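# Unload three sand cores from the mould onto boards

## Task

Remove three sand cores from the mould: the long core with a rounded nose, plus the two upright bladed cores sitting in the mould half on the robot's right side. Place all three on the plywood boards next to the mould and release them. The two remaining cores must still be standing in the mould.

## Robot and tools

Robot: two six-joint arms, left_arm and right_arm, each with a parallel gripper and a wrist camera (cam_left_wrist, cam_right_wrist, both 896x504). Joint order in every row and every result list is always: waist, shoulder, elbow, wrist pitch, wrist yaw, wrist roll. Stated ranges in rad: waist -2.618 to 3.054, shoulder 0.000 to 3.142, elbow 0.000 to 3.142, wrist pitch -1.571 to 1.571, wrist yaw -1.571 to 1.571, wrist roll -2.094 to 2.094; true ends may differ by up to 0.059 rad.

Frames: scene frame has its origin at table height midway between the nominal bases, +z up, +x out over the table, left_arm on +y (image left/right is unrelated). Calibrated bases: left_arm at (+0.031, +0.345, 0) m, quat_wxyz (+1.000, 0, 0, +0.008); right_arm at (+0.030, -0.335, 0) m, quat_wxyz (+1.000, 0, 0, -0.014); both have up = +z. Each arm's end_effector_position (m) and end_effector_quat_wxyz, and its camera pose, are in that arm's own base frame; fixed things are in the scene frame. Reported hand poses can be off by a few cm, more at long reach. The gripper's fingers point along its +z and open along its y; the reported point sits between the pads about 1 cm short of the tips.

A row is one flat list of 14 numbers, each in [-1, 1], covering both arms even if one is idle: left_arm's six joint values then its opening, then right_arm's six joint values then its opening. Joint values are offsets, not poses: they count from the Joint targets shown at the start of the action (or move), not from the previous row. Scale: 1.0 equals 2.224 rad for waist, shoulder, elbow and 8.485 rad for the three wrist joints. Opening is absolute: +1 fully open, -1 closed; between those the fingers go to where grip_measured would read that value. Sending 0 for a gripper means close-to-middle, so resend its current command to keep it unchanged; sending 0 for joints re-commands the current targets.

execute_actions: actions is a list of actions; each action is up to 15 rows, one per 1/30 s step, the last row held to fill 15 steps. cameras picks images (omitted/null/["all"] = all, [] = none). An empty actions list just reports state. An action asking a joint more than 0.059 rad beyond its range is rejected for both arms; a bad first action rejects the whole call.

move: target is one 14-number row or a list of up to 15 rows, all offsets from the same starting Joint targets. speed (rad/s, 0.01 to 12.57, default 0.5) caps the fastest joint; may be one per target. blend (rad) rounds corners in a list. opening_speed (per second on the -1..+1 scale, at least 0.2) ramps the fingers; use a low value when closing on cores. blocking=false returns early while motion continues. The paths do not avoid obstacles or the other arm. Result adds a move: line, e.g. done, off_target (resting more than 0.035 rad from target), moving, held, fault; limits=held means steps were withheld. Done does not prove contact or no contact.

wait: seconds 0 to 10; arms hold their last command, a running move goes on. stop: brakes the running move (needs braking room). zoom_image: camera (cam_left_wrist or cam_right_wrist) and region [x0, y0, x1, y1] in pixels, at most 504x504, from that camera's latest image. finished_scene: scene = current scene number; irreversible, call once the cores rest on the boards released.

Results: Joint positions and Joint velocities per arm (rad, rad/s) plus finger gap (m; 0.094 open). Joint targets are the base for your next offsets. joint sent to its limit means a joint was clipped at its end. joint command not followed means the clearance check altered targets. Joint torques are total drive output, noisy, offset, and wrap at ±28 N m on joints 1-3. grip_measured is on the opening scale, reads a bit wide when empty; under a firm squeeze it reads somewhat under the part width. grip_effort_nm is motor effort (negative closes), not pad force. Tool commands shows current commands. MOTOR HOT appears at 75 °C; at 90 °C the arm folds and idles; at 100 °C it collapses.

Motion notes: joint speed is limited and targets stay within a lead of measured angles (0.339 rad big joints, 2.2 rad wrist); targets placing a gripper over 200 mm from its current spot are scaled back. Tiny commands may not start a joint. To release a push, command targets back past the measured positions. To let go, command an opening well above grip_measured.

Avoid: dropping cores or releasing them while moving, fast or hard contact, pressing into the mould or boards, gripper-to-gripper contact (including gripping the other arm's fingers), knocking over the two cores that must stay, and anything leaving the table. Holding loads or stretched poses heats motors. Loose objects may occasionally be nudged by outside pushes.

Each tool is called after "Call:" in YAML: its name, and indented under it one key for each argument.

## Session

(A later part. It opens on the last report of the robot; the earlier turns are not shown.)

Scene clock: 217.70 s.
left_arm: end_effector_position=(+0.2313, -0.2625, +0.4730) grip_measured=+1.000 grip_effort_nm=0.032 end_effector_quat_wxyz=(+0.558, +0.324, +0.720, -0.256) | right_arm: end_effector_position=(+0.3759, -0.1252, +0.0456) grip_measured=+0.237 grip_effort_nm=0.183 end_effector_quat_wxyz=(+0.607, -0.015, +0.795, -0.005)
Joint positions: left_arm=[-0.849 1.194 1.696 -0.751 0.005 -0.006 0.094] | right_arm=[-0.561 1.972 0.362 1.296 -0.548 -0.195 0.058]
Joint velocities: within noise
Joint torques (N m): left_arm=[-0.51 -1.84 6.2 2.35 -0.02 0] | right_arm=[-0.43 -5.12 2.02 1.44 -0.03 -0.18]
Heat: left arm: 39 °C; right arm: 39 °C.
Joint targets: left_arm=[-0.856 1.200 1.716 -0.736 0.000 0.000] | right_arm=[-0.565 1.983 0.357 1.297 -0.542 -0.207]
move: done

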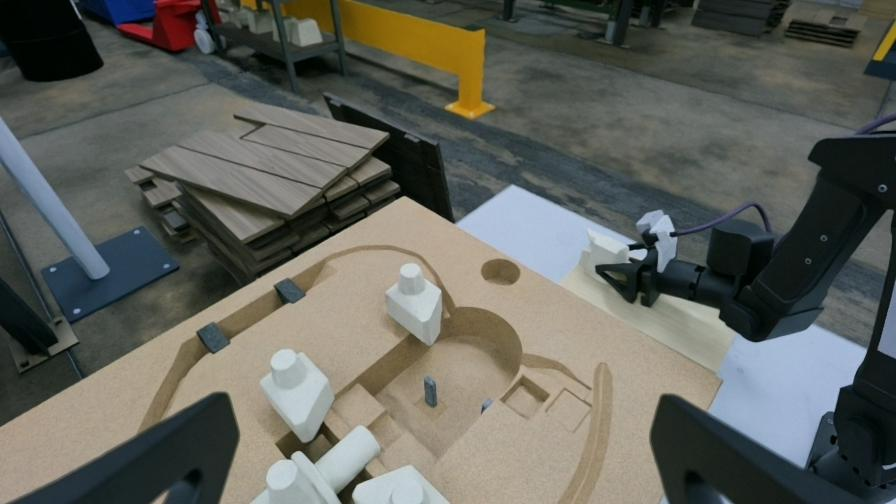

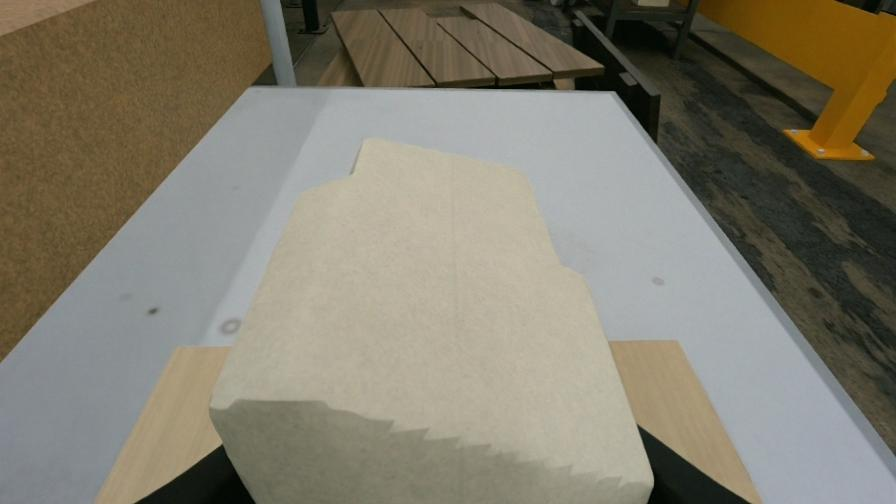

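Call:
move:
  target:
    - [0,0,0,0,0,0,1,0,0,0,0,0,0,0.55]
    - [0,0,0,0,0,0,1,0,-0.16,0.0,-0.042,0,0,0.55]
    - [0,0,0,0,0,0,1,0.35,-0.33,0.15,-0.12,0,0,0.55]
  speed: 0.5
  opening_speed: 0.4

Call:
zoom_image:
  camera: "cam_left_wrist"
  region: [540, 180, 740, 340]

Scene clock: 227.67 s.
left_arm: end_effector_position=(+0.2313, -0.2625, +0.4730) grip_measured=+1.000 grip_effort_nm=0.032 end_effector_quat_wxyz=(+0.558, +0.324, +0.720, -0.256) | right_arm: end_effector_position=(+0.3599, +0.1715, +0.2090) grip_measured=+0.547 grip_effort_nm=0.178 end_effector_quat_wxyz=(+0.560, -0.312, +0.735, +0.221)
Joint positions: left_arm=[-0.849 1.194 1.696 -0.751 0.005 -0.006 0.094] | right_arm=[0.209 1.266 0.661 0.279 -0.542 -0.199 0.073]
Joint velocities: within noise
Joint torques (N m): left_arm=[-0.44 -1.81 6.27 2.36 -0.05 0] | right_arm=[0.38 -5.27 8.39 1.46 -0.1 -0.12]
Heat: left arm: 40 °C; right arm: 40 °C.
Joint targets: left_arm=[-0.856 1.200 1.716 -0.736 0.000 0.000] | right_arm=[0.214 1.249 0.690 0.279 -0.542 -0.207]
move: done

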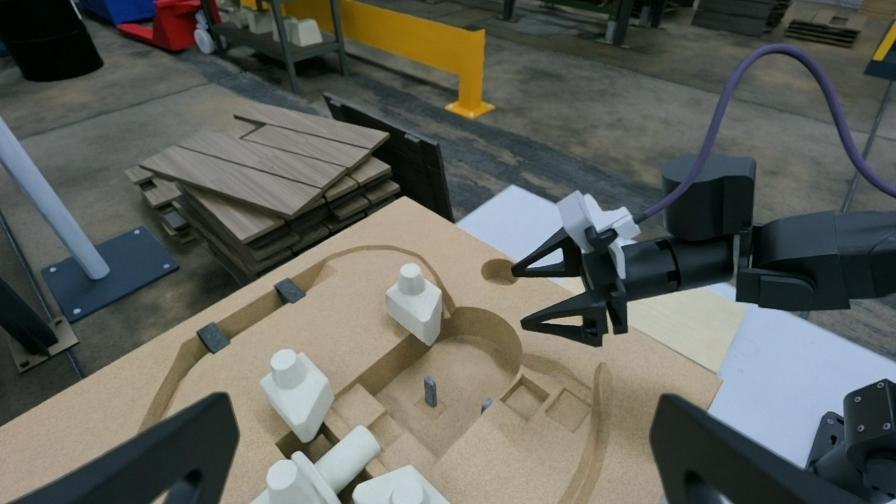

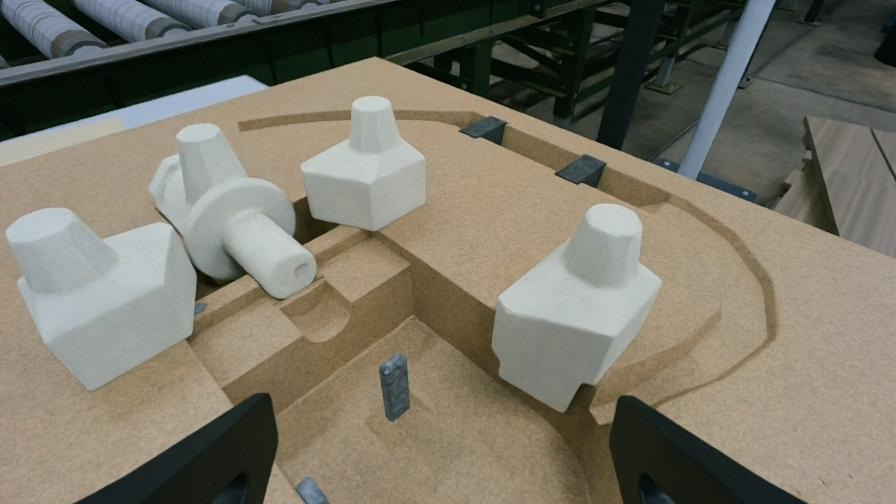

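Scaled by 2.520.

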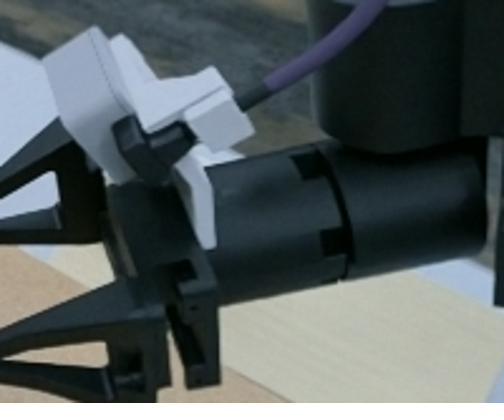

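Call:
move:
  target: [0,0,0,0,0,0,1,0.1135,0.4456,0.8138,-0.1861,0.0903,0.0698,1]
  speed: 0.7

Call:
zoom_image:
  camera: "cam_left_wrist"
  region: [540, 180, 740, 340]

Scene clock: 248.43 s.
left_arm: end_effector_position=(+0.2313, -0.2625, +0.4730) grip_measured=+1.000 grip_effort_nm=0.027 end_effector_quat_wxyz=(+0.558, +0.324, +0.720, -0.256) | right_arm: end_effector_position=(+0.4880, +0.2023, +0.2335) grip_measured=+0.997 grip_effort_nm=0.173 end_effector_quat_wxyz=(+0.278, -0.013, +0.961, +0.013)
Joint positions: left_arm=[-0.849 1.194 1.696 -0.751 0.005 -0.006 0.094] | right_arm=[0.462 2.226 2.469 -1.287 0.211 0.378 0.094]
Joint velocities: within noise
Joint torques (N m): left_arm=[-0.46 -1.85 6.3 2.36 -0.02 -0.01] | right_arm=[0.38 -9.4 7.72 0.77 0.18 0.07]
Heat: left arm: 41 °C; right arm: 39 °C.
Joint targets: left_arm=[-0.856 1.200 1.716 -0.737 0.000 0.000] | right_arm=[0.466 2.240 2.500 -1.300 0.224 0.386]
move: done

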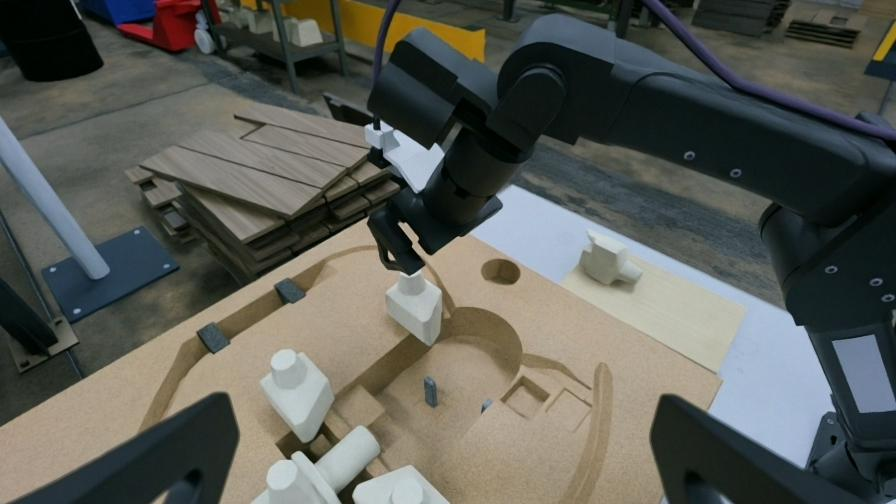

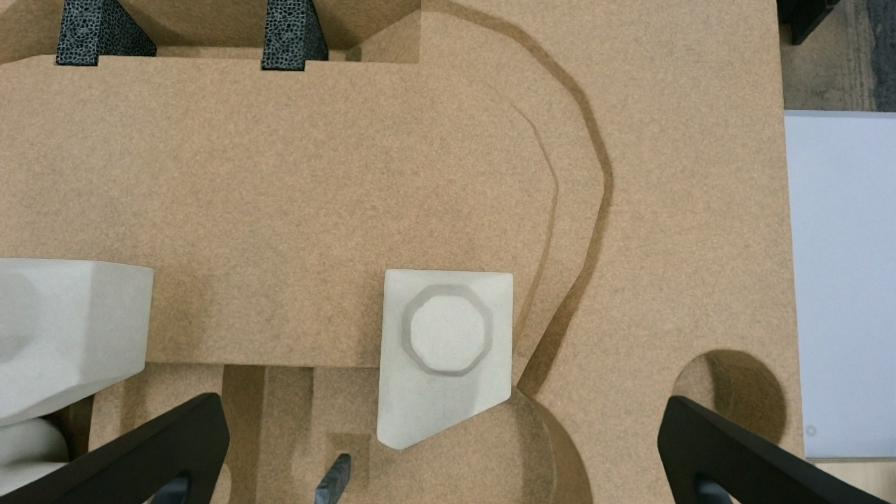

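Scaled by 2.520.

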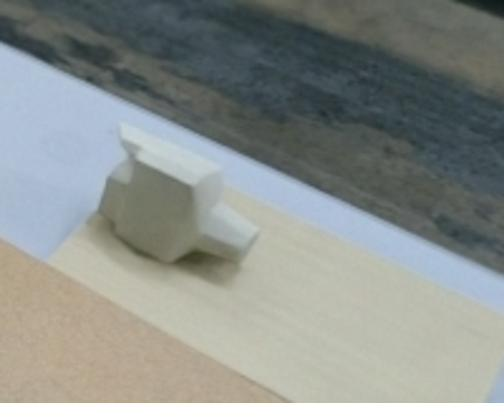

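Call:
move:
  target: [0,0,0,0,0,0,1,-0.0062,-0.0112,-0.2181,0.0486,0,0,1]
  speed: 0.35

Scene clock: 261.43 s.
left_arm: end_effector_position=(+0.2313, -0.2625, +0.4730) grip_measured=+1.000 grip_effort_nm=0.027 end_effector_quat_wxyz=(+0.558, +0.324, +0.720, -0.256) | right_arm: end_effector_position=(+0.5007, +0.2084, +0.1179) grip_measured=+0.997 grip_effort_nm=0.178 end_effector_quat_wxyz=(+0.248, -0.016, +0.968, -0.002)
Joint positions: left_arm=[-0.849 1.194 1.696 -0.751 0.005 -0.006 0.094] | right_arm=[0.462 2.226 2.023 -0.908 0.212 0.378 0.094]
Joint velocities: within noise
Joint torques (N m): left_arm=[-0.49 -1.76 6.3 2.38 -0.04 0] | right_arm=[-0.84 -11.84 5.24 1.03 0.19 0.04]
Heat: left arm: 41 °C; right arm: 38 °C.
Joint targets: left_arm=[-0.856 1.200 1.716 -0.737 0.000 0.000] | right_arm=[0.452 2.215 2.016 -0.888 0.224 0.385]
move: done

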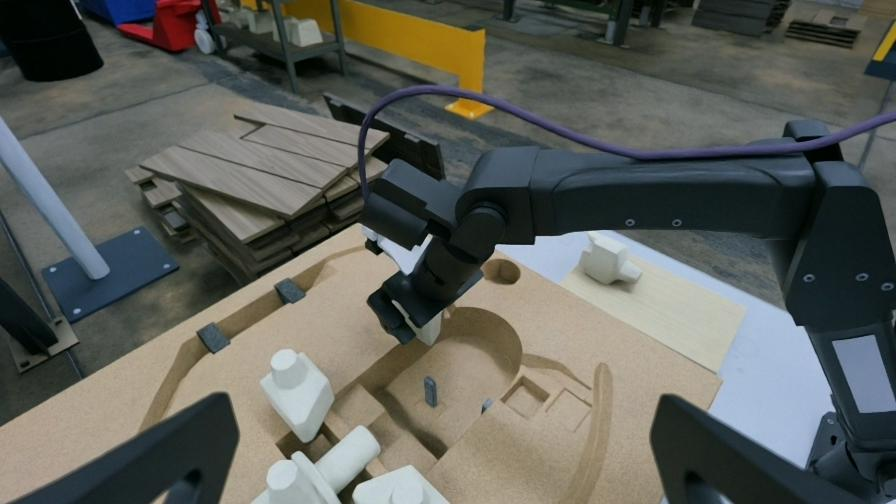

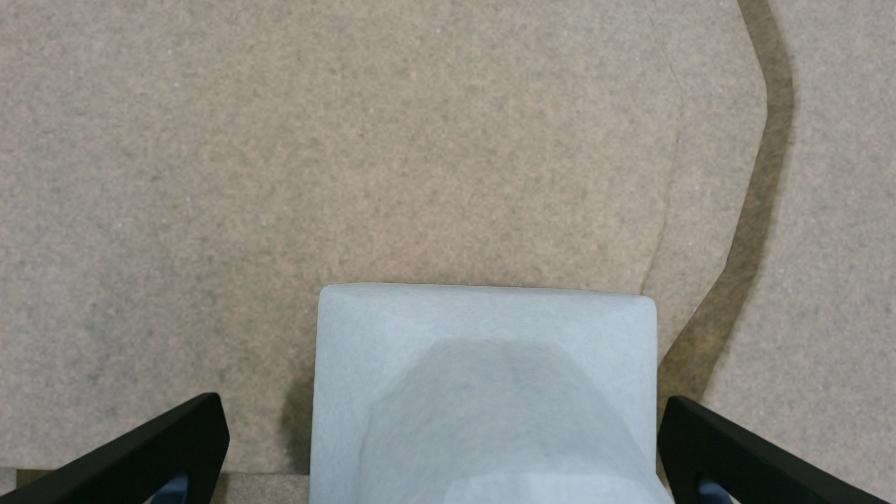

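Call:
move:
  target:
    - [0,0,0,0,0,0,1,-0.0065,0,0,0,0,0,1]
    - [0,0,0,0,0,0,1,-0.0065,0,0,0,0,0,-0.1]
  speed: 0.2
  opening_speed: 0.5
  cameras: ["cam_right_wrist"]

Scene clock: 267.77 s.
left_arm: end_effector_position=(+0.2313, -0.2625, +0.4730) grip_measured=+1.000 grip_effort_nm=0.037 end_effector_quat_wxyz=(+0.558, +0.324, +0.720, -0.256) | right_arm: end_effector_position=(+0.5050, +0.2011, +0.1181) grip_measured=+0.159 grip_effort_nm=-1.009 end_effector_quat_wxyz=(+0.249, -0.008, +0.968, +0.001)
Joint positions: left_arm=[-0.849 1.194 1.696 -0.751 0.005 -0.006 0.094] | right_arm=[0.443 2.226 2.023 -0.903 0.203 0.379 0.054]
Joint velocities: within noise
Joint torques (N m): left_arm=[-0.43 -1.84 6.24 2.37 -0.04 0.01] | right_arm=[-0.47 -11.86 5.22 0.95 0.29 0.03]
Heat: left arm: 42 °C; right arm: 38 °C.
Joint targets: left_arm=[-0.856 1.200 1.716 -0.737 0.000 0.000] | right_arm=[0.438 2.215 2.016 -0.888 0.224 0.385]
move: done
Images, in order (width x height): cam_right_wrist 896x504.

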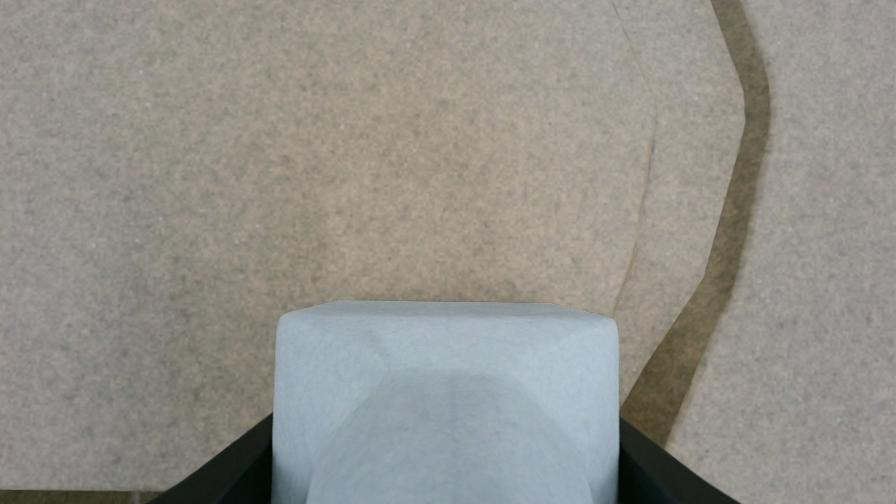

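Call:
move:
  target:
    - [0,0,0,0,0,0,1,0,0.0078,0.0866,-0.0183,0,0,-0.1]
    - [0,0,0,0,0,0,1,0,0.0138,0.1553,-0.0336,0,0,-0.1]
    - [0,0,0,0,0,0,1,0,-0.0726,0.1163,-0.0448,0,0,-0.1]
  speed: 0.25
  blend: 0.03

Scene clock: 275.13 s.
left_arm: end_effector_position=(+0.2313, -0.2625, +0.4730) grip_measured=+1.000 grip_effort_nm=0.032 end_effector_quat_wxyz=(+0.558, +0.324, +0.720, -0.256) | right_arm: end_effector_position=(+0.4598, +0.1795, +0.2270) grip_measured=+0.159 grip_effort_nm=-1.009 end_effector_quat_wxyz=(+0.245, -0.008, +0.970, -0.001)
Joint positions: left_arm=[-0.849 1.194 1.696 -0.751 0.005 -0.006 0.094] | right_arm=[0.443 2.102 2.273 -1.287 0.203 0.379 0.054]
Joint velocities: within noise
Joint torques (N m): left_arm=[-0.5 -1.8 6.23 2.39 -0.04 0.01] | right_arm=[-0.47 -13.71 5.37 0.97 0.28 0.03]
Heat: left arm: 42 °C; right arm: 39 °C.
Joint targets: left_arm=[-0.856 1.200 1.716 -0.737 0.000 0.000] | right_arm=[0.438 2.054 2.274 -1.268 0.224 0.385]
move: off_target (right_arm); right_arm: the shoulder is farthest, 0.048 rad from its target

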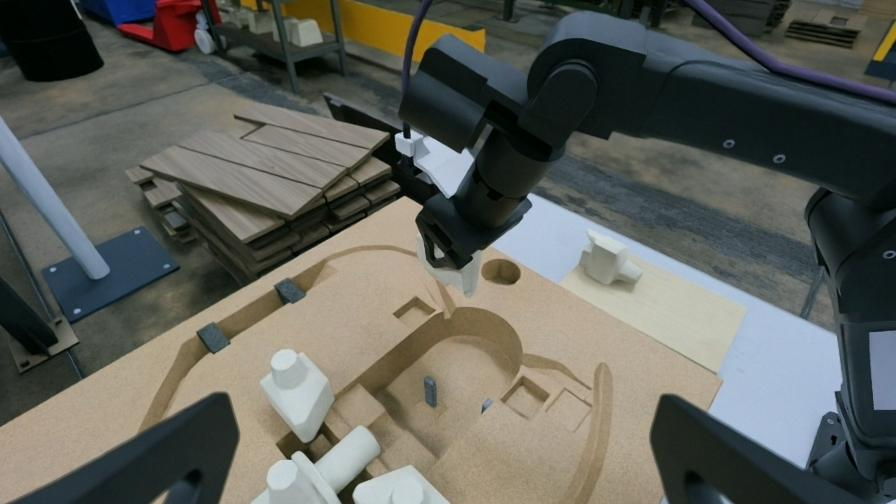

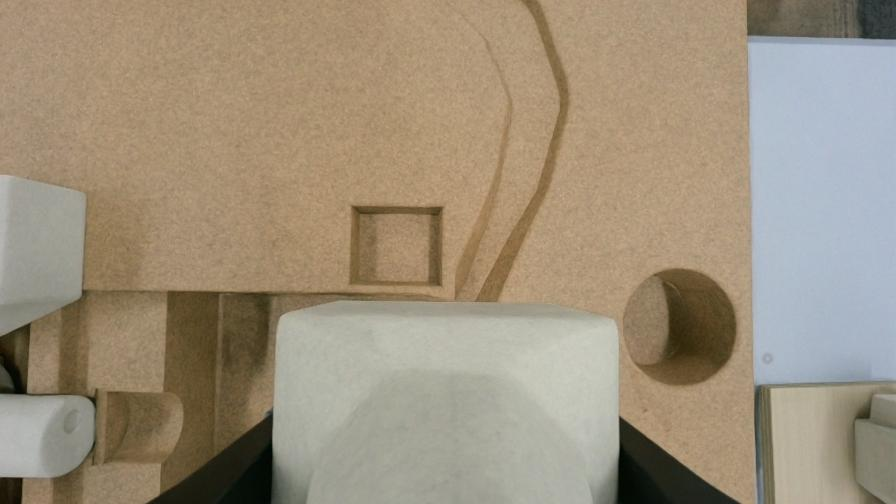

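Call:
move:
  target:
    - [0,0,0,0,0,0,1,0,-0.1592,-0.1682,0.002,0,0,-0.1]
    - [0,0,0,0,0,0,1,-0.4946,-0.1592,-0.1682,0.002,0,0,-0.1]
    - [0,0,0,0,0,0,1,-0.7187,-0.2779,-0.7579,0.1014,-0.1992,-0.1385,-0.1]
  speed: 0.6
  blend: 0.1

Call:
zoom_image:
  camera: "cam_left_wrist"
  region: [560, 180, 860, 420]

Scene clock: 299.50 s.
left_arm: end_effector_position=(+0.2313, -0.2625, +0.4730) grip_measured=+1.000 grip_effort_nm=0.032 end_effector_quat_wxyz=(+0.558, +0.324, +0.720, -0.256) | right_arm: end_effector_position=(+0.2505, -0.1305, +0.1309) grip_measured=+0.158 grip_effort_nm=-1.009 end_effector_quat_wxyz=(+0.575, +0.066, +0.765, +0.282)
Joint positions: left_arm=[-0.849 1.194 1.696 -0.751 0.005 -0.006 0.094] | right_arm=[-1.153 1.465 0.588 -0.438 -1.384 -0.769 0.054]
Joint velocities: within noise
Joint torques (N m): left_arm=[-0.5 -2 6.2 2.35 -0.05 0] | right_arm=[-0.62 -6.34 4.55 0.73 -1.29 -0.26]
Heat: left arm: 43 °C; right arm: 44 °C.
Joint targets: left_arm=[-0.856 1.200 1.716 -0.737 0.000 0.000] | right_arm=[-1.161 1.435 0.588 -0.408 -1.466 -0.790]
move: off_target (right_arm); right_arm: the wrist yaw is farthest, 0.083 rad from its target

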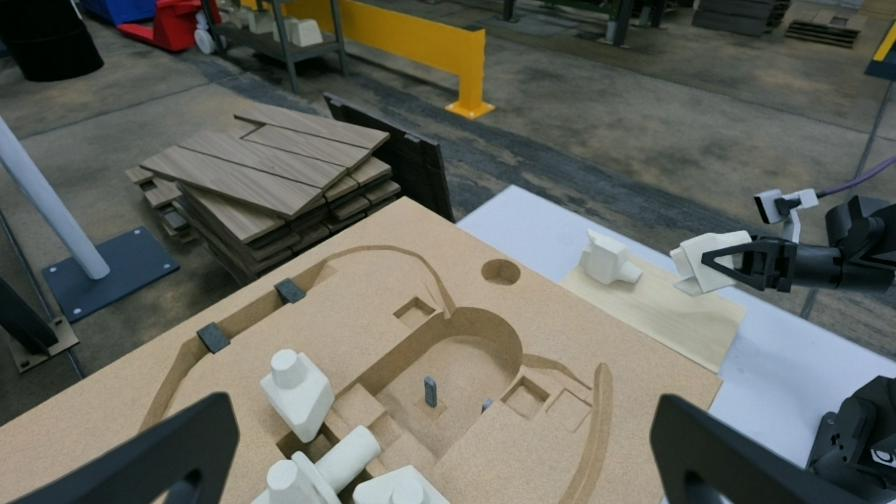

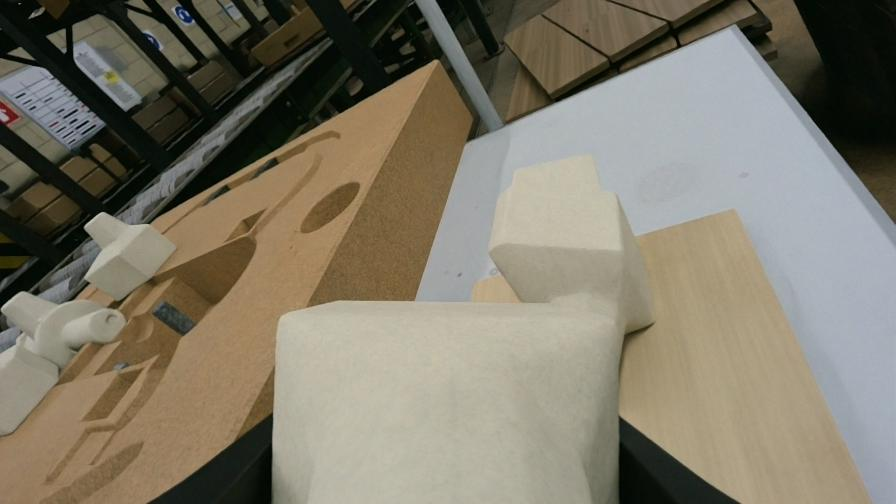

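Scaled by 1.680.

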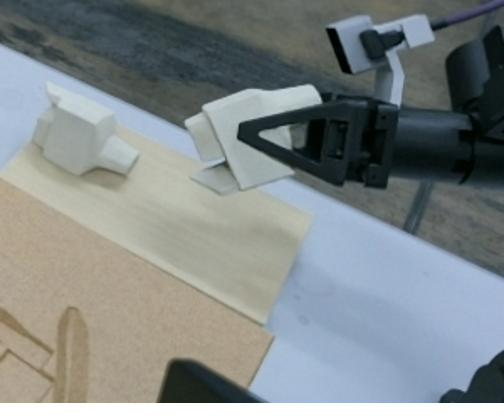

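Call:
move:
  target: [0,0,0,0,0,0,1,-0.0355,0.0573,-0.0845,0.0441,-0.0047,0,-0.1]
  speed: 0.2

Call:
zoom_image:
  camera: "cam_left_wrist"
  region: [560, 180, 860, 420]

Scene clock: 308.67 s.
left_arm: end_effector_position=(+0.2313, -0.2625, +0.4730) grip_measured=+1.000 grip_effort_nm=0.037 end_effector_quat_wxyz=(+0.558, +0.324, +0.720, -0.256) | right_arm: end_effector_position=(+0.2347, -0.1326, +0.0917) grip_measured=+0.158 grip_effort_nm=-1.004 end_effector_quat_wxyz=(+0.613, +0.061, +0.751, +0.238)
Joint positions: left_arm=[-0.849 1.194 1.696 -0.751 0.005 -0.006 0.094] | right_arm=[-1.232 1.561 0.403 -0.066 -1.426 -0.77 0.054]
Joint velocities: within noise
Joint torques (N m): left_arm=[-0.57 -1.88 6.3 2.35 0 0] | right_arm=[-0.68 -3.71 3.41 0.82 -1.25 -0.27]
Heat: left arm: 43 °C; right arm: 41 °C.
Joint targets: left_arm=[-0.856 1.200 1.716 -0.737 0.000 0.000] | right_arm=[-1.240 1.563 0.400 -0.034 -1.506 -0.790]
move: off_target (right_arm); right_arm: the wrist yaw is farthest, 0.080 rad from its target

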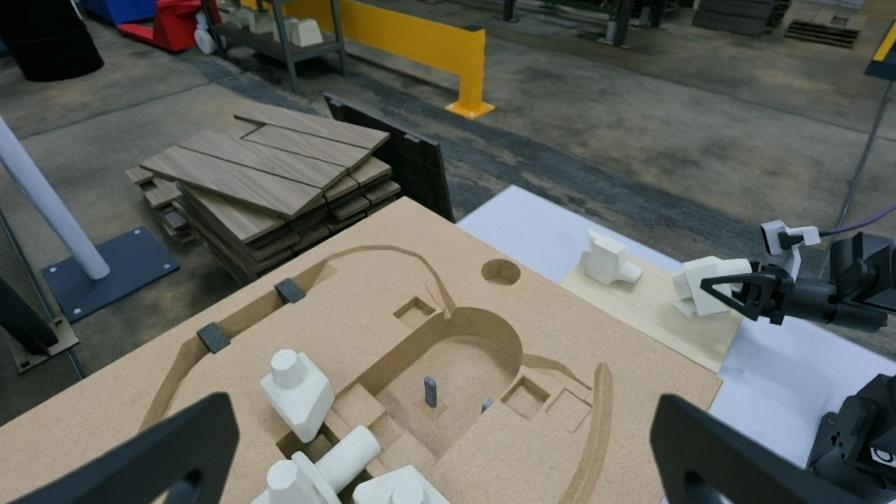

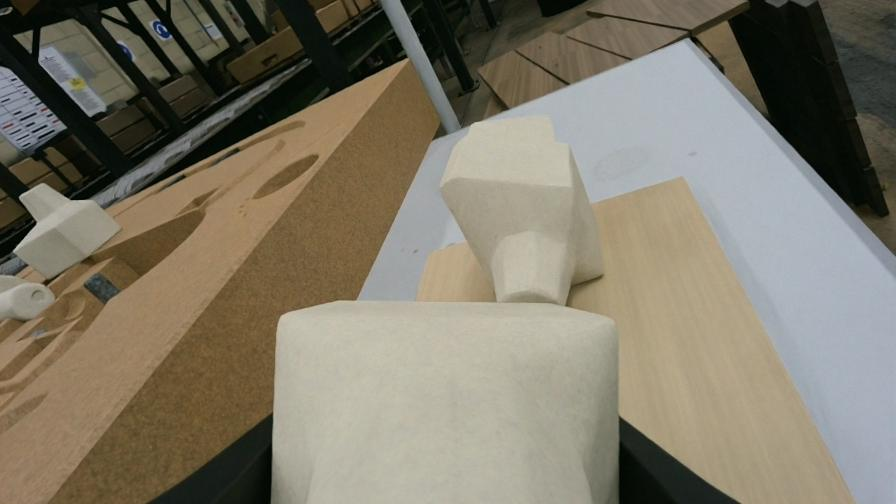

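Scaled by 1.680.

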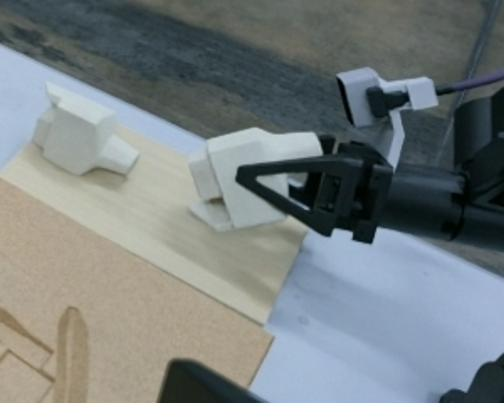

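Call:
move:
  target:
    - [0,0,0,0,0,0,1,0.027,0.0391,0.0337,-0.0007,0,0,-0.1]
    - [0,0,0,0,0,0,1,0.027,0.1066,0.0202,0.0205,0,0,-0.1]
  speed: 0.12

Call:
zoom_image:
  camera: "cam_left_wrist"
  region: [560, 180, 860, 420]

Scene clock: 316.93 s.
left_arm: end_effector_position=(+0.2313, -0.2625, +0.4731) grip_measured=+1.000 grip_effort_nm=0.037 end_effector_quat_wxyz=(+0.558, +0.324, +0.720, -0.256) | right_arm: end_effector_position=(+0.2473, -0.1352, +0.0721) grip_measured=+0.158 grip_effort_nm=-1.004 end_effector_quat_wxyz=(+0.624, +0.040, +0.730, +0.274)
Joint positions: left_arm=[-0.849 1.194 1.696 -0.751 0.005 -0.006 0.094] | right_arm=[-1.187 1.79 0.446 0.106 -1.497 -0.77 0.054]
Joint velocities: within noise
Joint torques (N m): left_arm=[-0.47 -1.92 6.17 2.36 -0.03 0] | right_arm=[0.62 -4.15 2.73 0.79 -0.55 -0.26]
Heat: left arm: 43 °C; right arm: 38 °C.
Joint targets: left_arm=[-0.856 1.200 1.716 -0.736 0.000 0.000] | right_arm=[-1.180 1.800 0.445 0.140 -1.506 -0.790]
move: done

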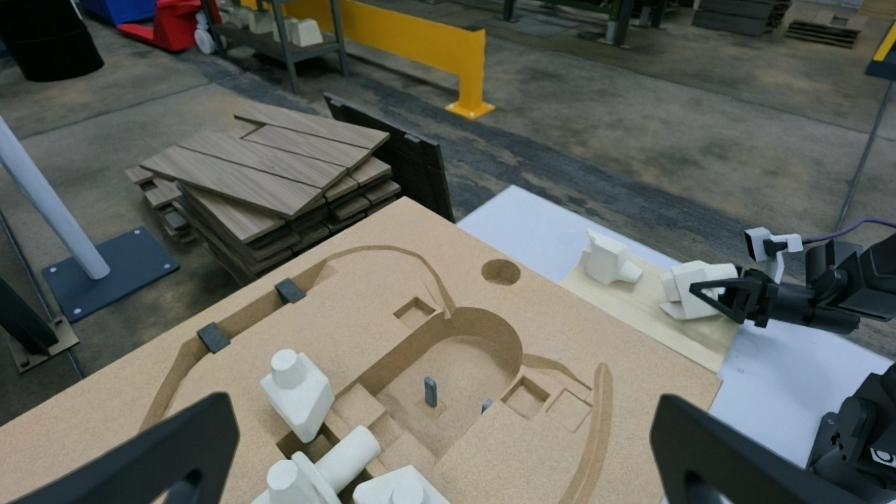

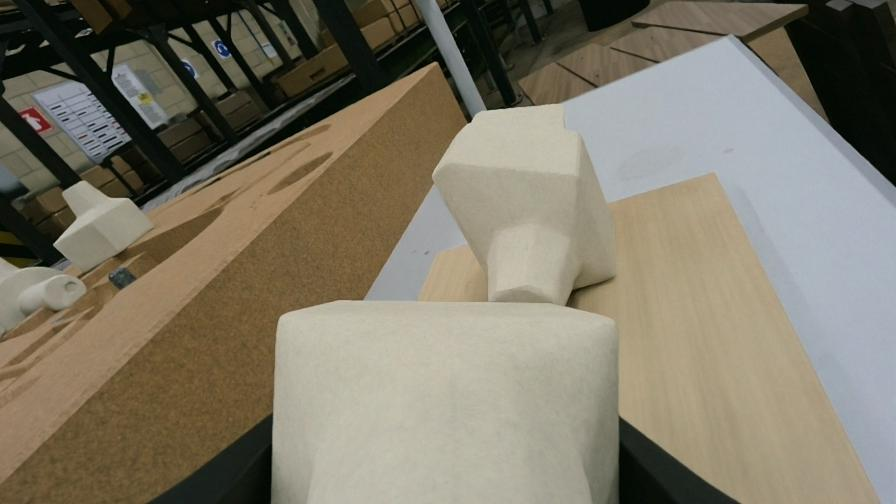

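Scaled by 1.680.

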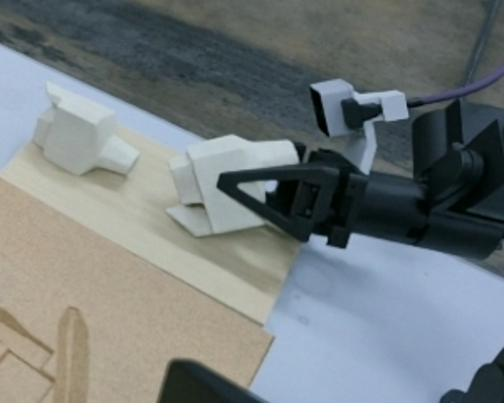

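Call:
move:
  target:
    - [0,0,0,0,0,0,1,0,0.012,0,0,0,0,0.165]
    - [0,0,0,0,0,0,1,0,0.012,0,0,0,0,0.174]
    - [0,0,0,0,0,0,1,0,0.012,0,0,0,0,0.182]
    - [0,0,0,0,0,0,1,0,0.012,0,0,0,0,0.188]
    - [0,0,0,0,0,0,1,0,0.012,0,0,0,0,0.194]
    - [0,0,0,0,0,0,1,0,0.012,0,0,0,0,0.2]
    - [0,0,0,0,0,0,1,0,0.012,0,0,0,0,0.206]
    - [0,0,0,0,0,0,1,0,0.012,0,0,0,0,0.215]
  opening_speed: 0.2
  speed: 0.2

Call:
zoom_image:
  camera: "cam_left_wrist"
  region: [560, 180, 860, 420]

Scene clock: 324.57 s.
left_arm: end_effector_position=(+0.2313, -0.2625, +0.4731) grip_measured=+1.000 grip_effort_nm=0.027 end_effector_quat_wxyz=(+0.558, +0.324, +0.720, -0.256) | right_arm: end_effector_position=(+0.2473, -0.1364, +0.0617) grip_measured=+0.212 grip_effort_nm=0.183 end_effector_quat_wxyz=(+0.615, +0.048, +0.739, +0.272)
Joint positions: left_arm=[-0.849 1.194 1.696 -0.751 0.005 -0.006 0.094] | right_arm=[-1.187 1.822 0.446 0.121 -1.47 -0.773 0.057]
Joint velocities: within noise
Joint torques (N m): left_arm=[-0.44 -1.91 6.31 2.37 -0.01 0.01] | right_arm=[0.65 -4.66 2.58 0.66 -0.82 -0.22]
Heat: left arm: 43 °C; right arm: 37 °C.
Joint targets: left_arm=[-0.856 1.200 1.716 -0.736 0.000 0.000] | right_arm=[-1.180 1.827 0.445 0.141 -1.506 -0.790]
move: off_target (right_arm); target 6's new numbers were sent with right_arm's wrist yaw 0.036 rad from that target; target 7's new numbers were sent with right_arm's wrist yaw 0.036 rad from that target; target 8's new numbers were sent with right_arm's wrist yaw 0.036 rad from that target; right_arm: the wrist yaw is farthest, 0.036 rad from its target

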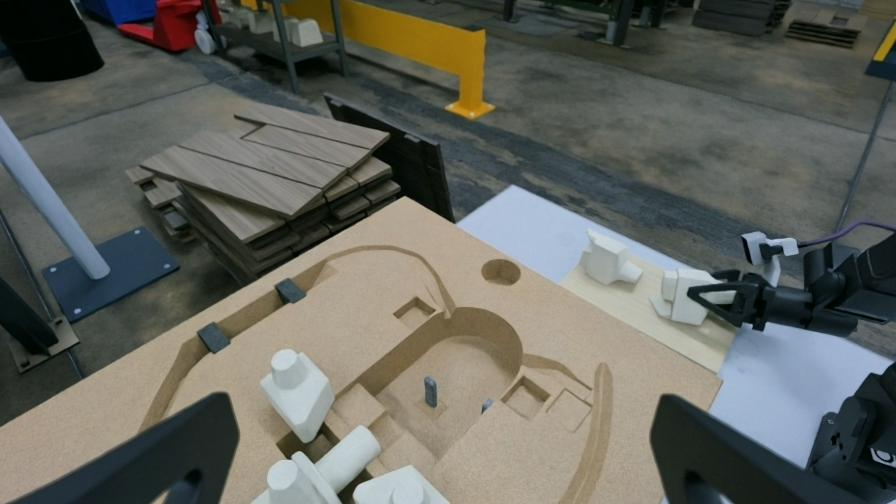

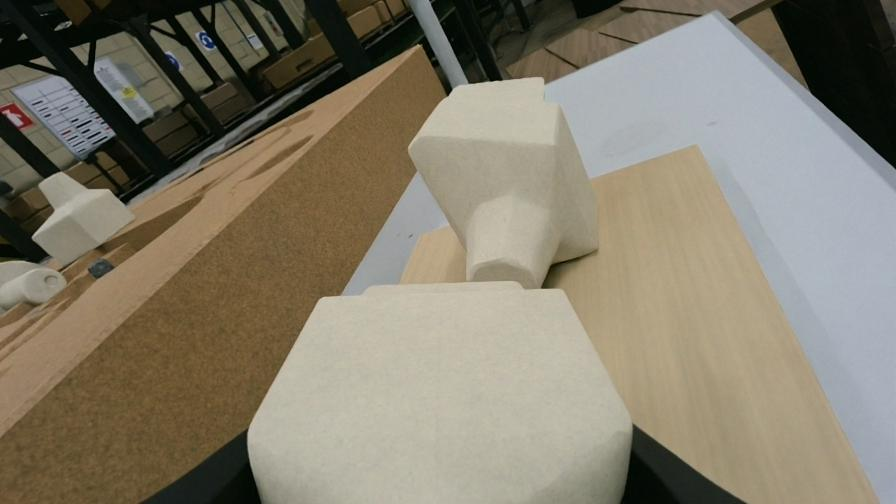

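Scaled by 1.680.

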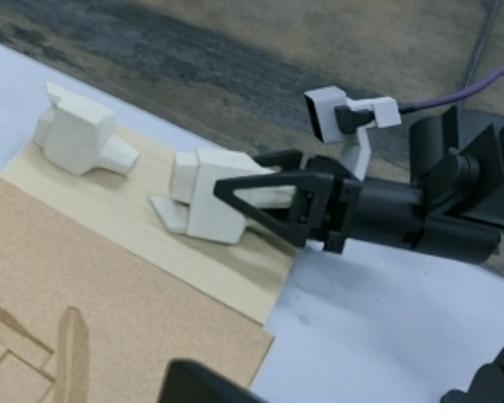

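Call:
move:
  target:
    - [0,0,0,0,0,0,1,0,0.003,0,0,0,0,0.3]
    - [0,0,0,0,0,0,1,0,0.003,0,0,0,0,0.6]
    - [0,0,0,0,0,0,1,0,-0.081,0.111,-0.0495,0,0,0.6]
  opening_speed: 0.3
  speed: 0.25

Call:
zoom_image:
  camera: "cam_left_wrist"
  region: [560, 180, 860, 420]

Scene clock: 335.47 s.
left_arm: end_effector_position=(+0.2313, -0.2625, +0.4731) grip_measured=+1.000 grip_effort_nm=0.032 end_effector_quat_wxyz=(+0.558, +0.324, +0.720, -0.256) | right_arm: end_effector_position=(+0.2606, -0.1685, +0.1268) grip_measured=+0.597 grip_effort_nm=0.178 end_effector_quat_wxyz=(+0.618, +0.050, +0.732, +0.281)
Joint positions: left_arm=[-0.849 1.194 1.696 -0.751 0.005 -0.006 0.094] | right_arm=[-1.187 1.669 0.67 -0.271 -1.49 -0.775 0.075]
Joint velocities: within noise
Joint torques (N m): left_arm=[-0.49 -1.92 6.22 2.38 -0.04 0] | right_arm=[0.65 -7.06 5.91 0.37 -0.64 -0.21]
Heat: left arm: 44 °C; right arm: 36 °C.
Joint targets: left_arm=[-0.856 1.200 1.716 -0.736 0.000 0.000] | right_arm=[-1.180 1.647 0.692 -0.280 -1.506 -0.790]
move: done

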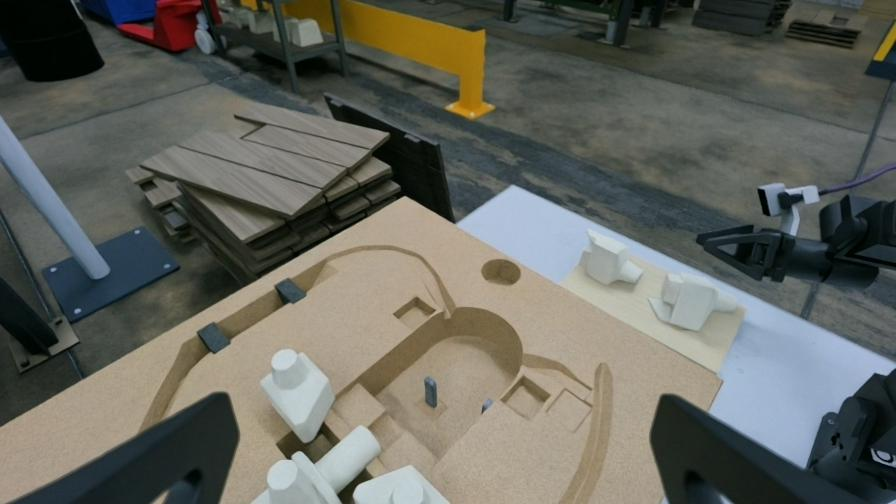

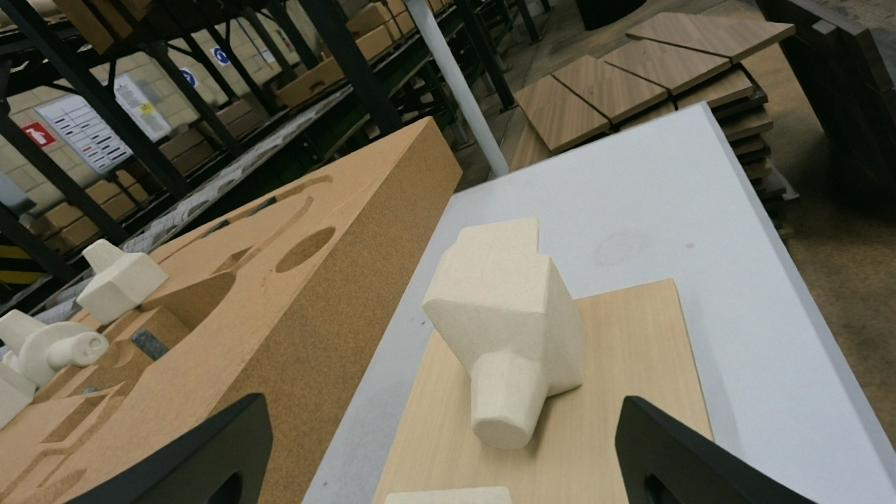

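Scaled by 1.680.

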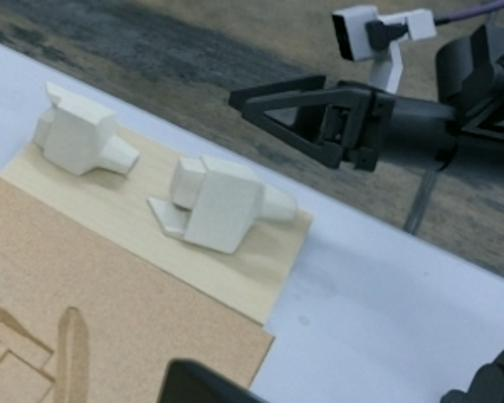

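Call:
move:
  target: [0.036,0.3997,0.2345,-0.0741,-0.0375,-0.0827,1,0,0,0,0,0,0,0.6]
  speed: 0.7
  cameras: ["cam_left_wrist"]

Scene clock: 347.27 s.
left_arm: end_effector_position=(+0.3678, -0.2897, +0.2135) grip_measured=+1.000 grip_effort_nm=0.027 end_effector_quat_wxyz=(+0.223, +0.018, +0.975, -0.005) | right_arm: end_effector_position=(+0.2606, -0.1684, +0.1267) grip_measured=+0.597 grip_effort_nm=0.178 end_effector_quat_wxyz=(+0.618, +0.050, +0.732, +0.282)
Joint positions: left_arm=[-0.781 2.083 2.213 -1.358 -0.297 -0.693 0.094] | right_arm=[-1.187 1.669 0.67 -0.272 -1.49 -0.775 0.075]
Joint velocities: within noise
Joint torques (N m): left_arm=[0.42 -9.32 6.76 1.05 -0.37 -0.16] | right_arm=[0.64 -7.09 5.9 0.37 -0.63 -0.21]
Heat: left arm: 44 °C; right arm: 38 °C.
Joint targets: left_arm=[-0.776 2.089 2.237 -1.365 -0.318 -0.702] | right_arm=[-1.180 1.647 0.692 -0.279 -1.506 -0.790]
move: done
Images, in order (width x height): cam_left_wrist 896x504.

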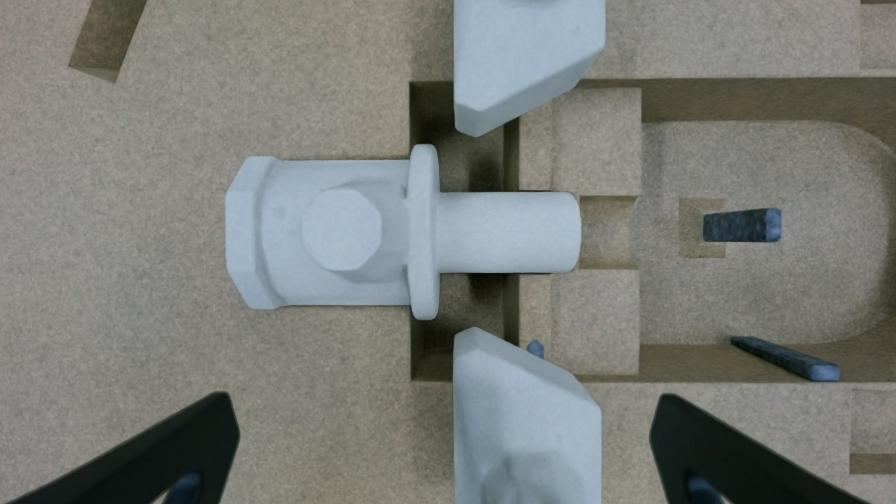

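Call:
move:
  target:
    - [0.058,0.006,-0.06,0.0152,0.0029,0.0131,1,0,0,0,0,0,0,0.6]
    - [0.058,-0.0085,-0.1376,0.0392,0.0029,0.0131,1,0,0,0,0,0,0,0.6]
  speed: 0.3
  cameras: ["cam_left_wrist"]

Scene clock: 364.60 s.
left_arm: end_effector_position=(+0.4232, -0.2522, +0.1493) grip_measured=+1.000 grip_effort_nm=0.032 end_effector_quat_wxyz=(+0.235, -0.004, +0.972, +0.007) | right_arm: end_effector_position=(+0.2606, -0.1684, +0.1267) grip_measured=+0.597 grip_effort_nm=0.183 end_effector_quat_wxyz=(+0.618, +0.050, +0.732, +0.282)
Joint positions: left_arm=[-0.643 2.083 1.939 -1.046 -0.29 -0.595 0.094] | right_arm=[-1.187 1.669 0.67 -0.272 -1.49 -0.775 0.075]
Joint velocities: within noise
Joint torques (N m): left_arm=[-0.23 -11.11 4.52 1.31 -0.18 -0.01] | right_arm=[0.65 -7.09 5.89 0.37 -0.63 -0.21]
Heat: left arm: 40 °C; right arm: 39 °C.
Joint targets: left_arm=[-0.647 2.070 1.931 -1.033 -0.293 -0.591] | right_arm=[-1.180 1.647 0.692 -0.279 -1.506 -0.790]
move: done
Images, in order (width x height): cam_left_wrist 896x504.

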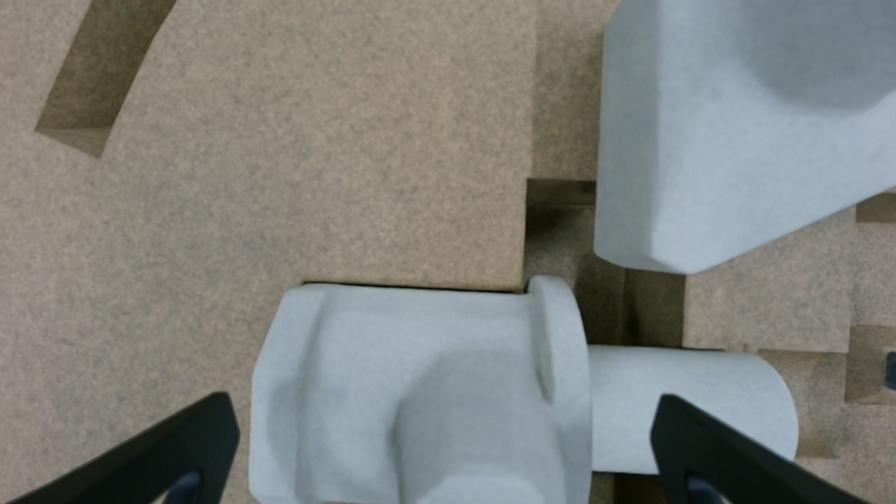

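Call:
move:
  target: [-0.0099,-0.009,-0.0157,0.0018,0,0,1,0,0,0,0,0,0,0.6]
  speed: 0.1
  cameras: ["cam_left_wrist"]

Scene clock: 370.87 s.
left_arm: end_effector_position=(+0.4170, -0.2569, +0.1409) grip_measured=+1.000 grip_effort_nm=0.022 end_effector_quat_wxyz=(+0.230, +0.006, +0.973, +0.011) | right_arm: end_effector_position=(+0.2606, -0.1684, +0.1267) grip_measured=+0.597 grip_effort_nm=0.178 end_effector_quat_wxyz=(+0.618, +0.050, +0.732, +0.282)
Joint positions: left_arm=[-0.66 2.083 1.91 -1.033 -0.294 -0.592 0.094] | right_arm=[-1.187 1.669 0.67 -0.272 -1.49 -0.775 0.075]
Joint velocities: within noise
Joint torques (N m): left_arm=[-0.66 -12.57 3.97 1.29 -0.16 -0.07] | right_arm=[0.64 -7.09 5.9 0.37 -0.63 -0.21]
Heat: left arm: 40 °C; right arm: 39 °C.
Joint targets: left_arm=[-0.669 2.050 1.896 -1.017 -0.294 -0.591] | right_arm=[-1.180 1.647 0.692 -0.279 -1.506 -0.790]
move: done
Images, in order (width x height): cam_left_wrist 896x504.

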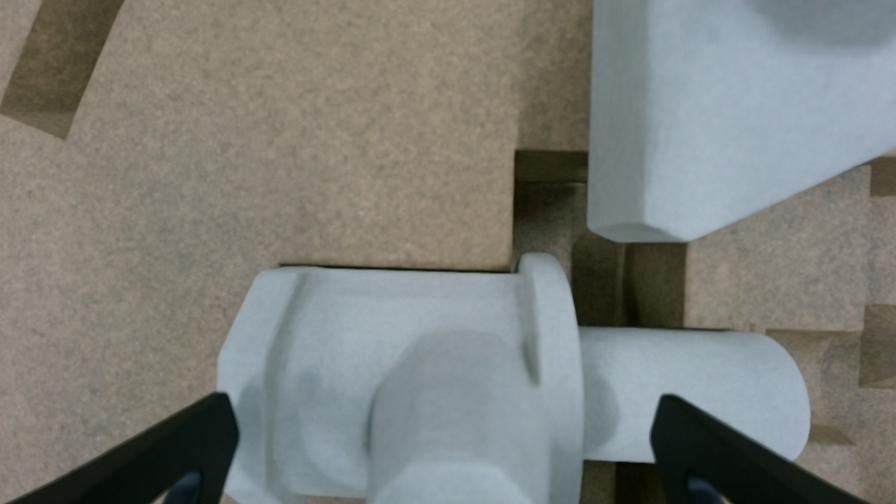

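Call:
move:
  target: [-0.004,-0.0135,0.004,0.001,0,0,1,0,0,0,0,0,0,0.6]
  speed: 0.1
  cameras: ["cam_left_wrist"]

Scene clock: 376.77 s.
left_arm: end_effector_position=(+0.4156, -0.2630, +0.1503) grip_measured=+1.000 grip_effort_nm=0.027 end_effector_quat_wxyz=(+0.241, +0.010, +0.971, +0.000) | right_arm: end_effector_position=(+0.2606, -0.1683, +0.1267) grip_measured=+0.597 grip_effort_nm=0.178 end_effector_quat_wxyz=(+0.618, +0.050, +0.732, +0.282)
Joint positions: left_arm=[-0.67 2.064 1.91 -1.021 -0.291 -0.592 0.094] | right_arm=[-1.187 1.669 0.67 -0.273 -1.49 -0.775 0.075]
Joint velocities: within noise
Joint torques (N m): left_arm=[-0.61 -13.29 4.77 1.31 -0.17 -0.08] | right_arm=[0.65 -7.06 5.91 0.39 -0.64 -0.2]
Heat: left arm: 41 °C; right arm: 39 °C.
Joint targets: left_arm=[-0.678 2.020 1.905 -1.009 -0.293 -0.591] | right_arm=[-1.180 1.647 0.692 -0.280 -1.506 -0.790]
move: off_target (left_arm); left_arm: the shoulder is farthest, 0.044 rad from its target
Images, in order (width x height): cam_left_wrist 896x504.

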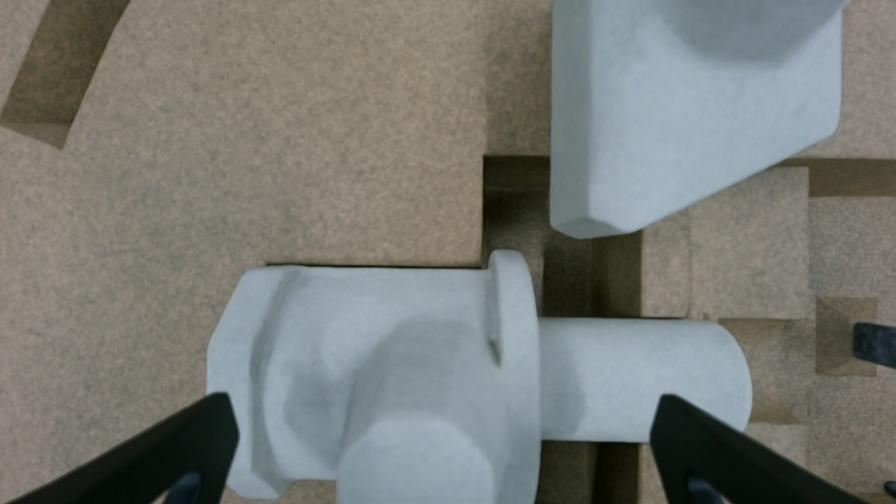

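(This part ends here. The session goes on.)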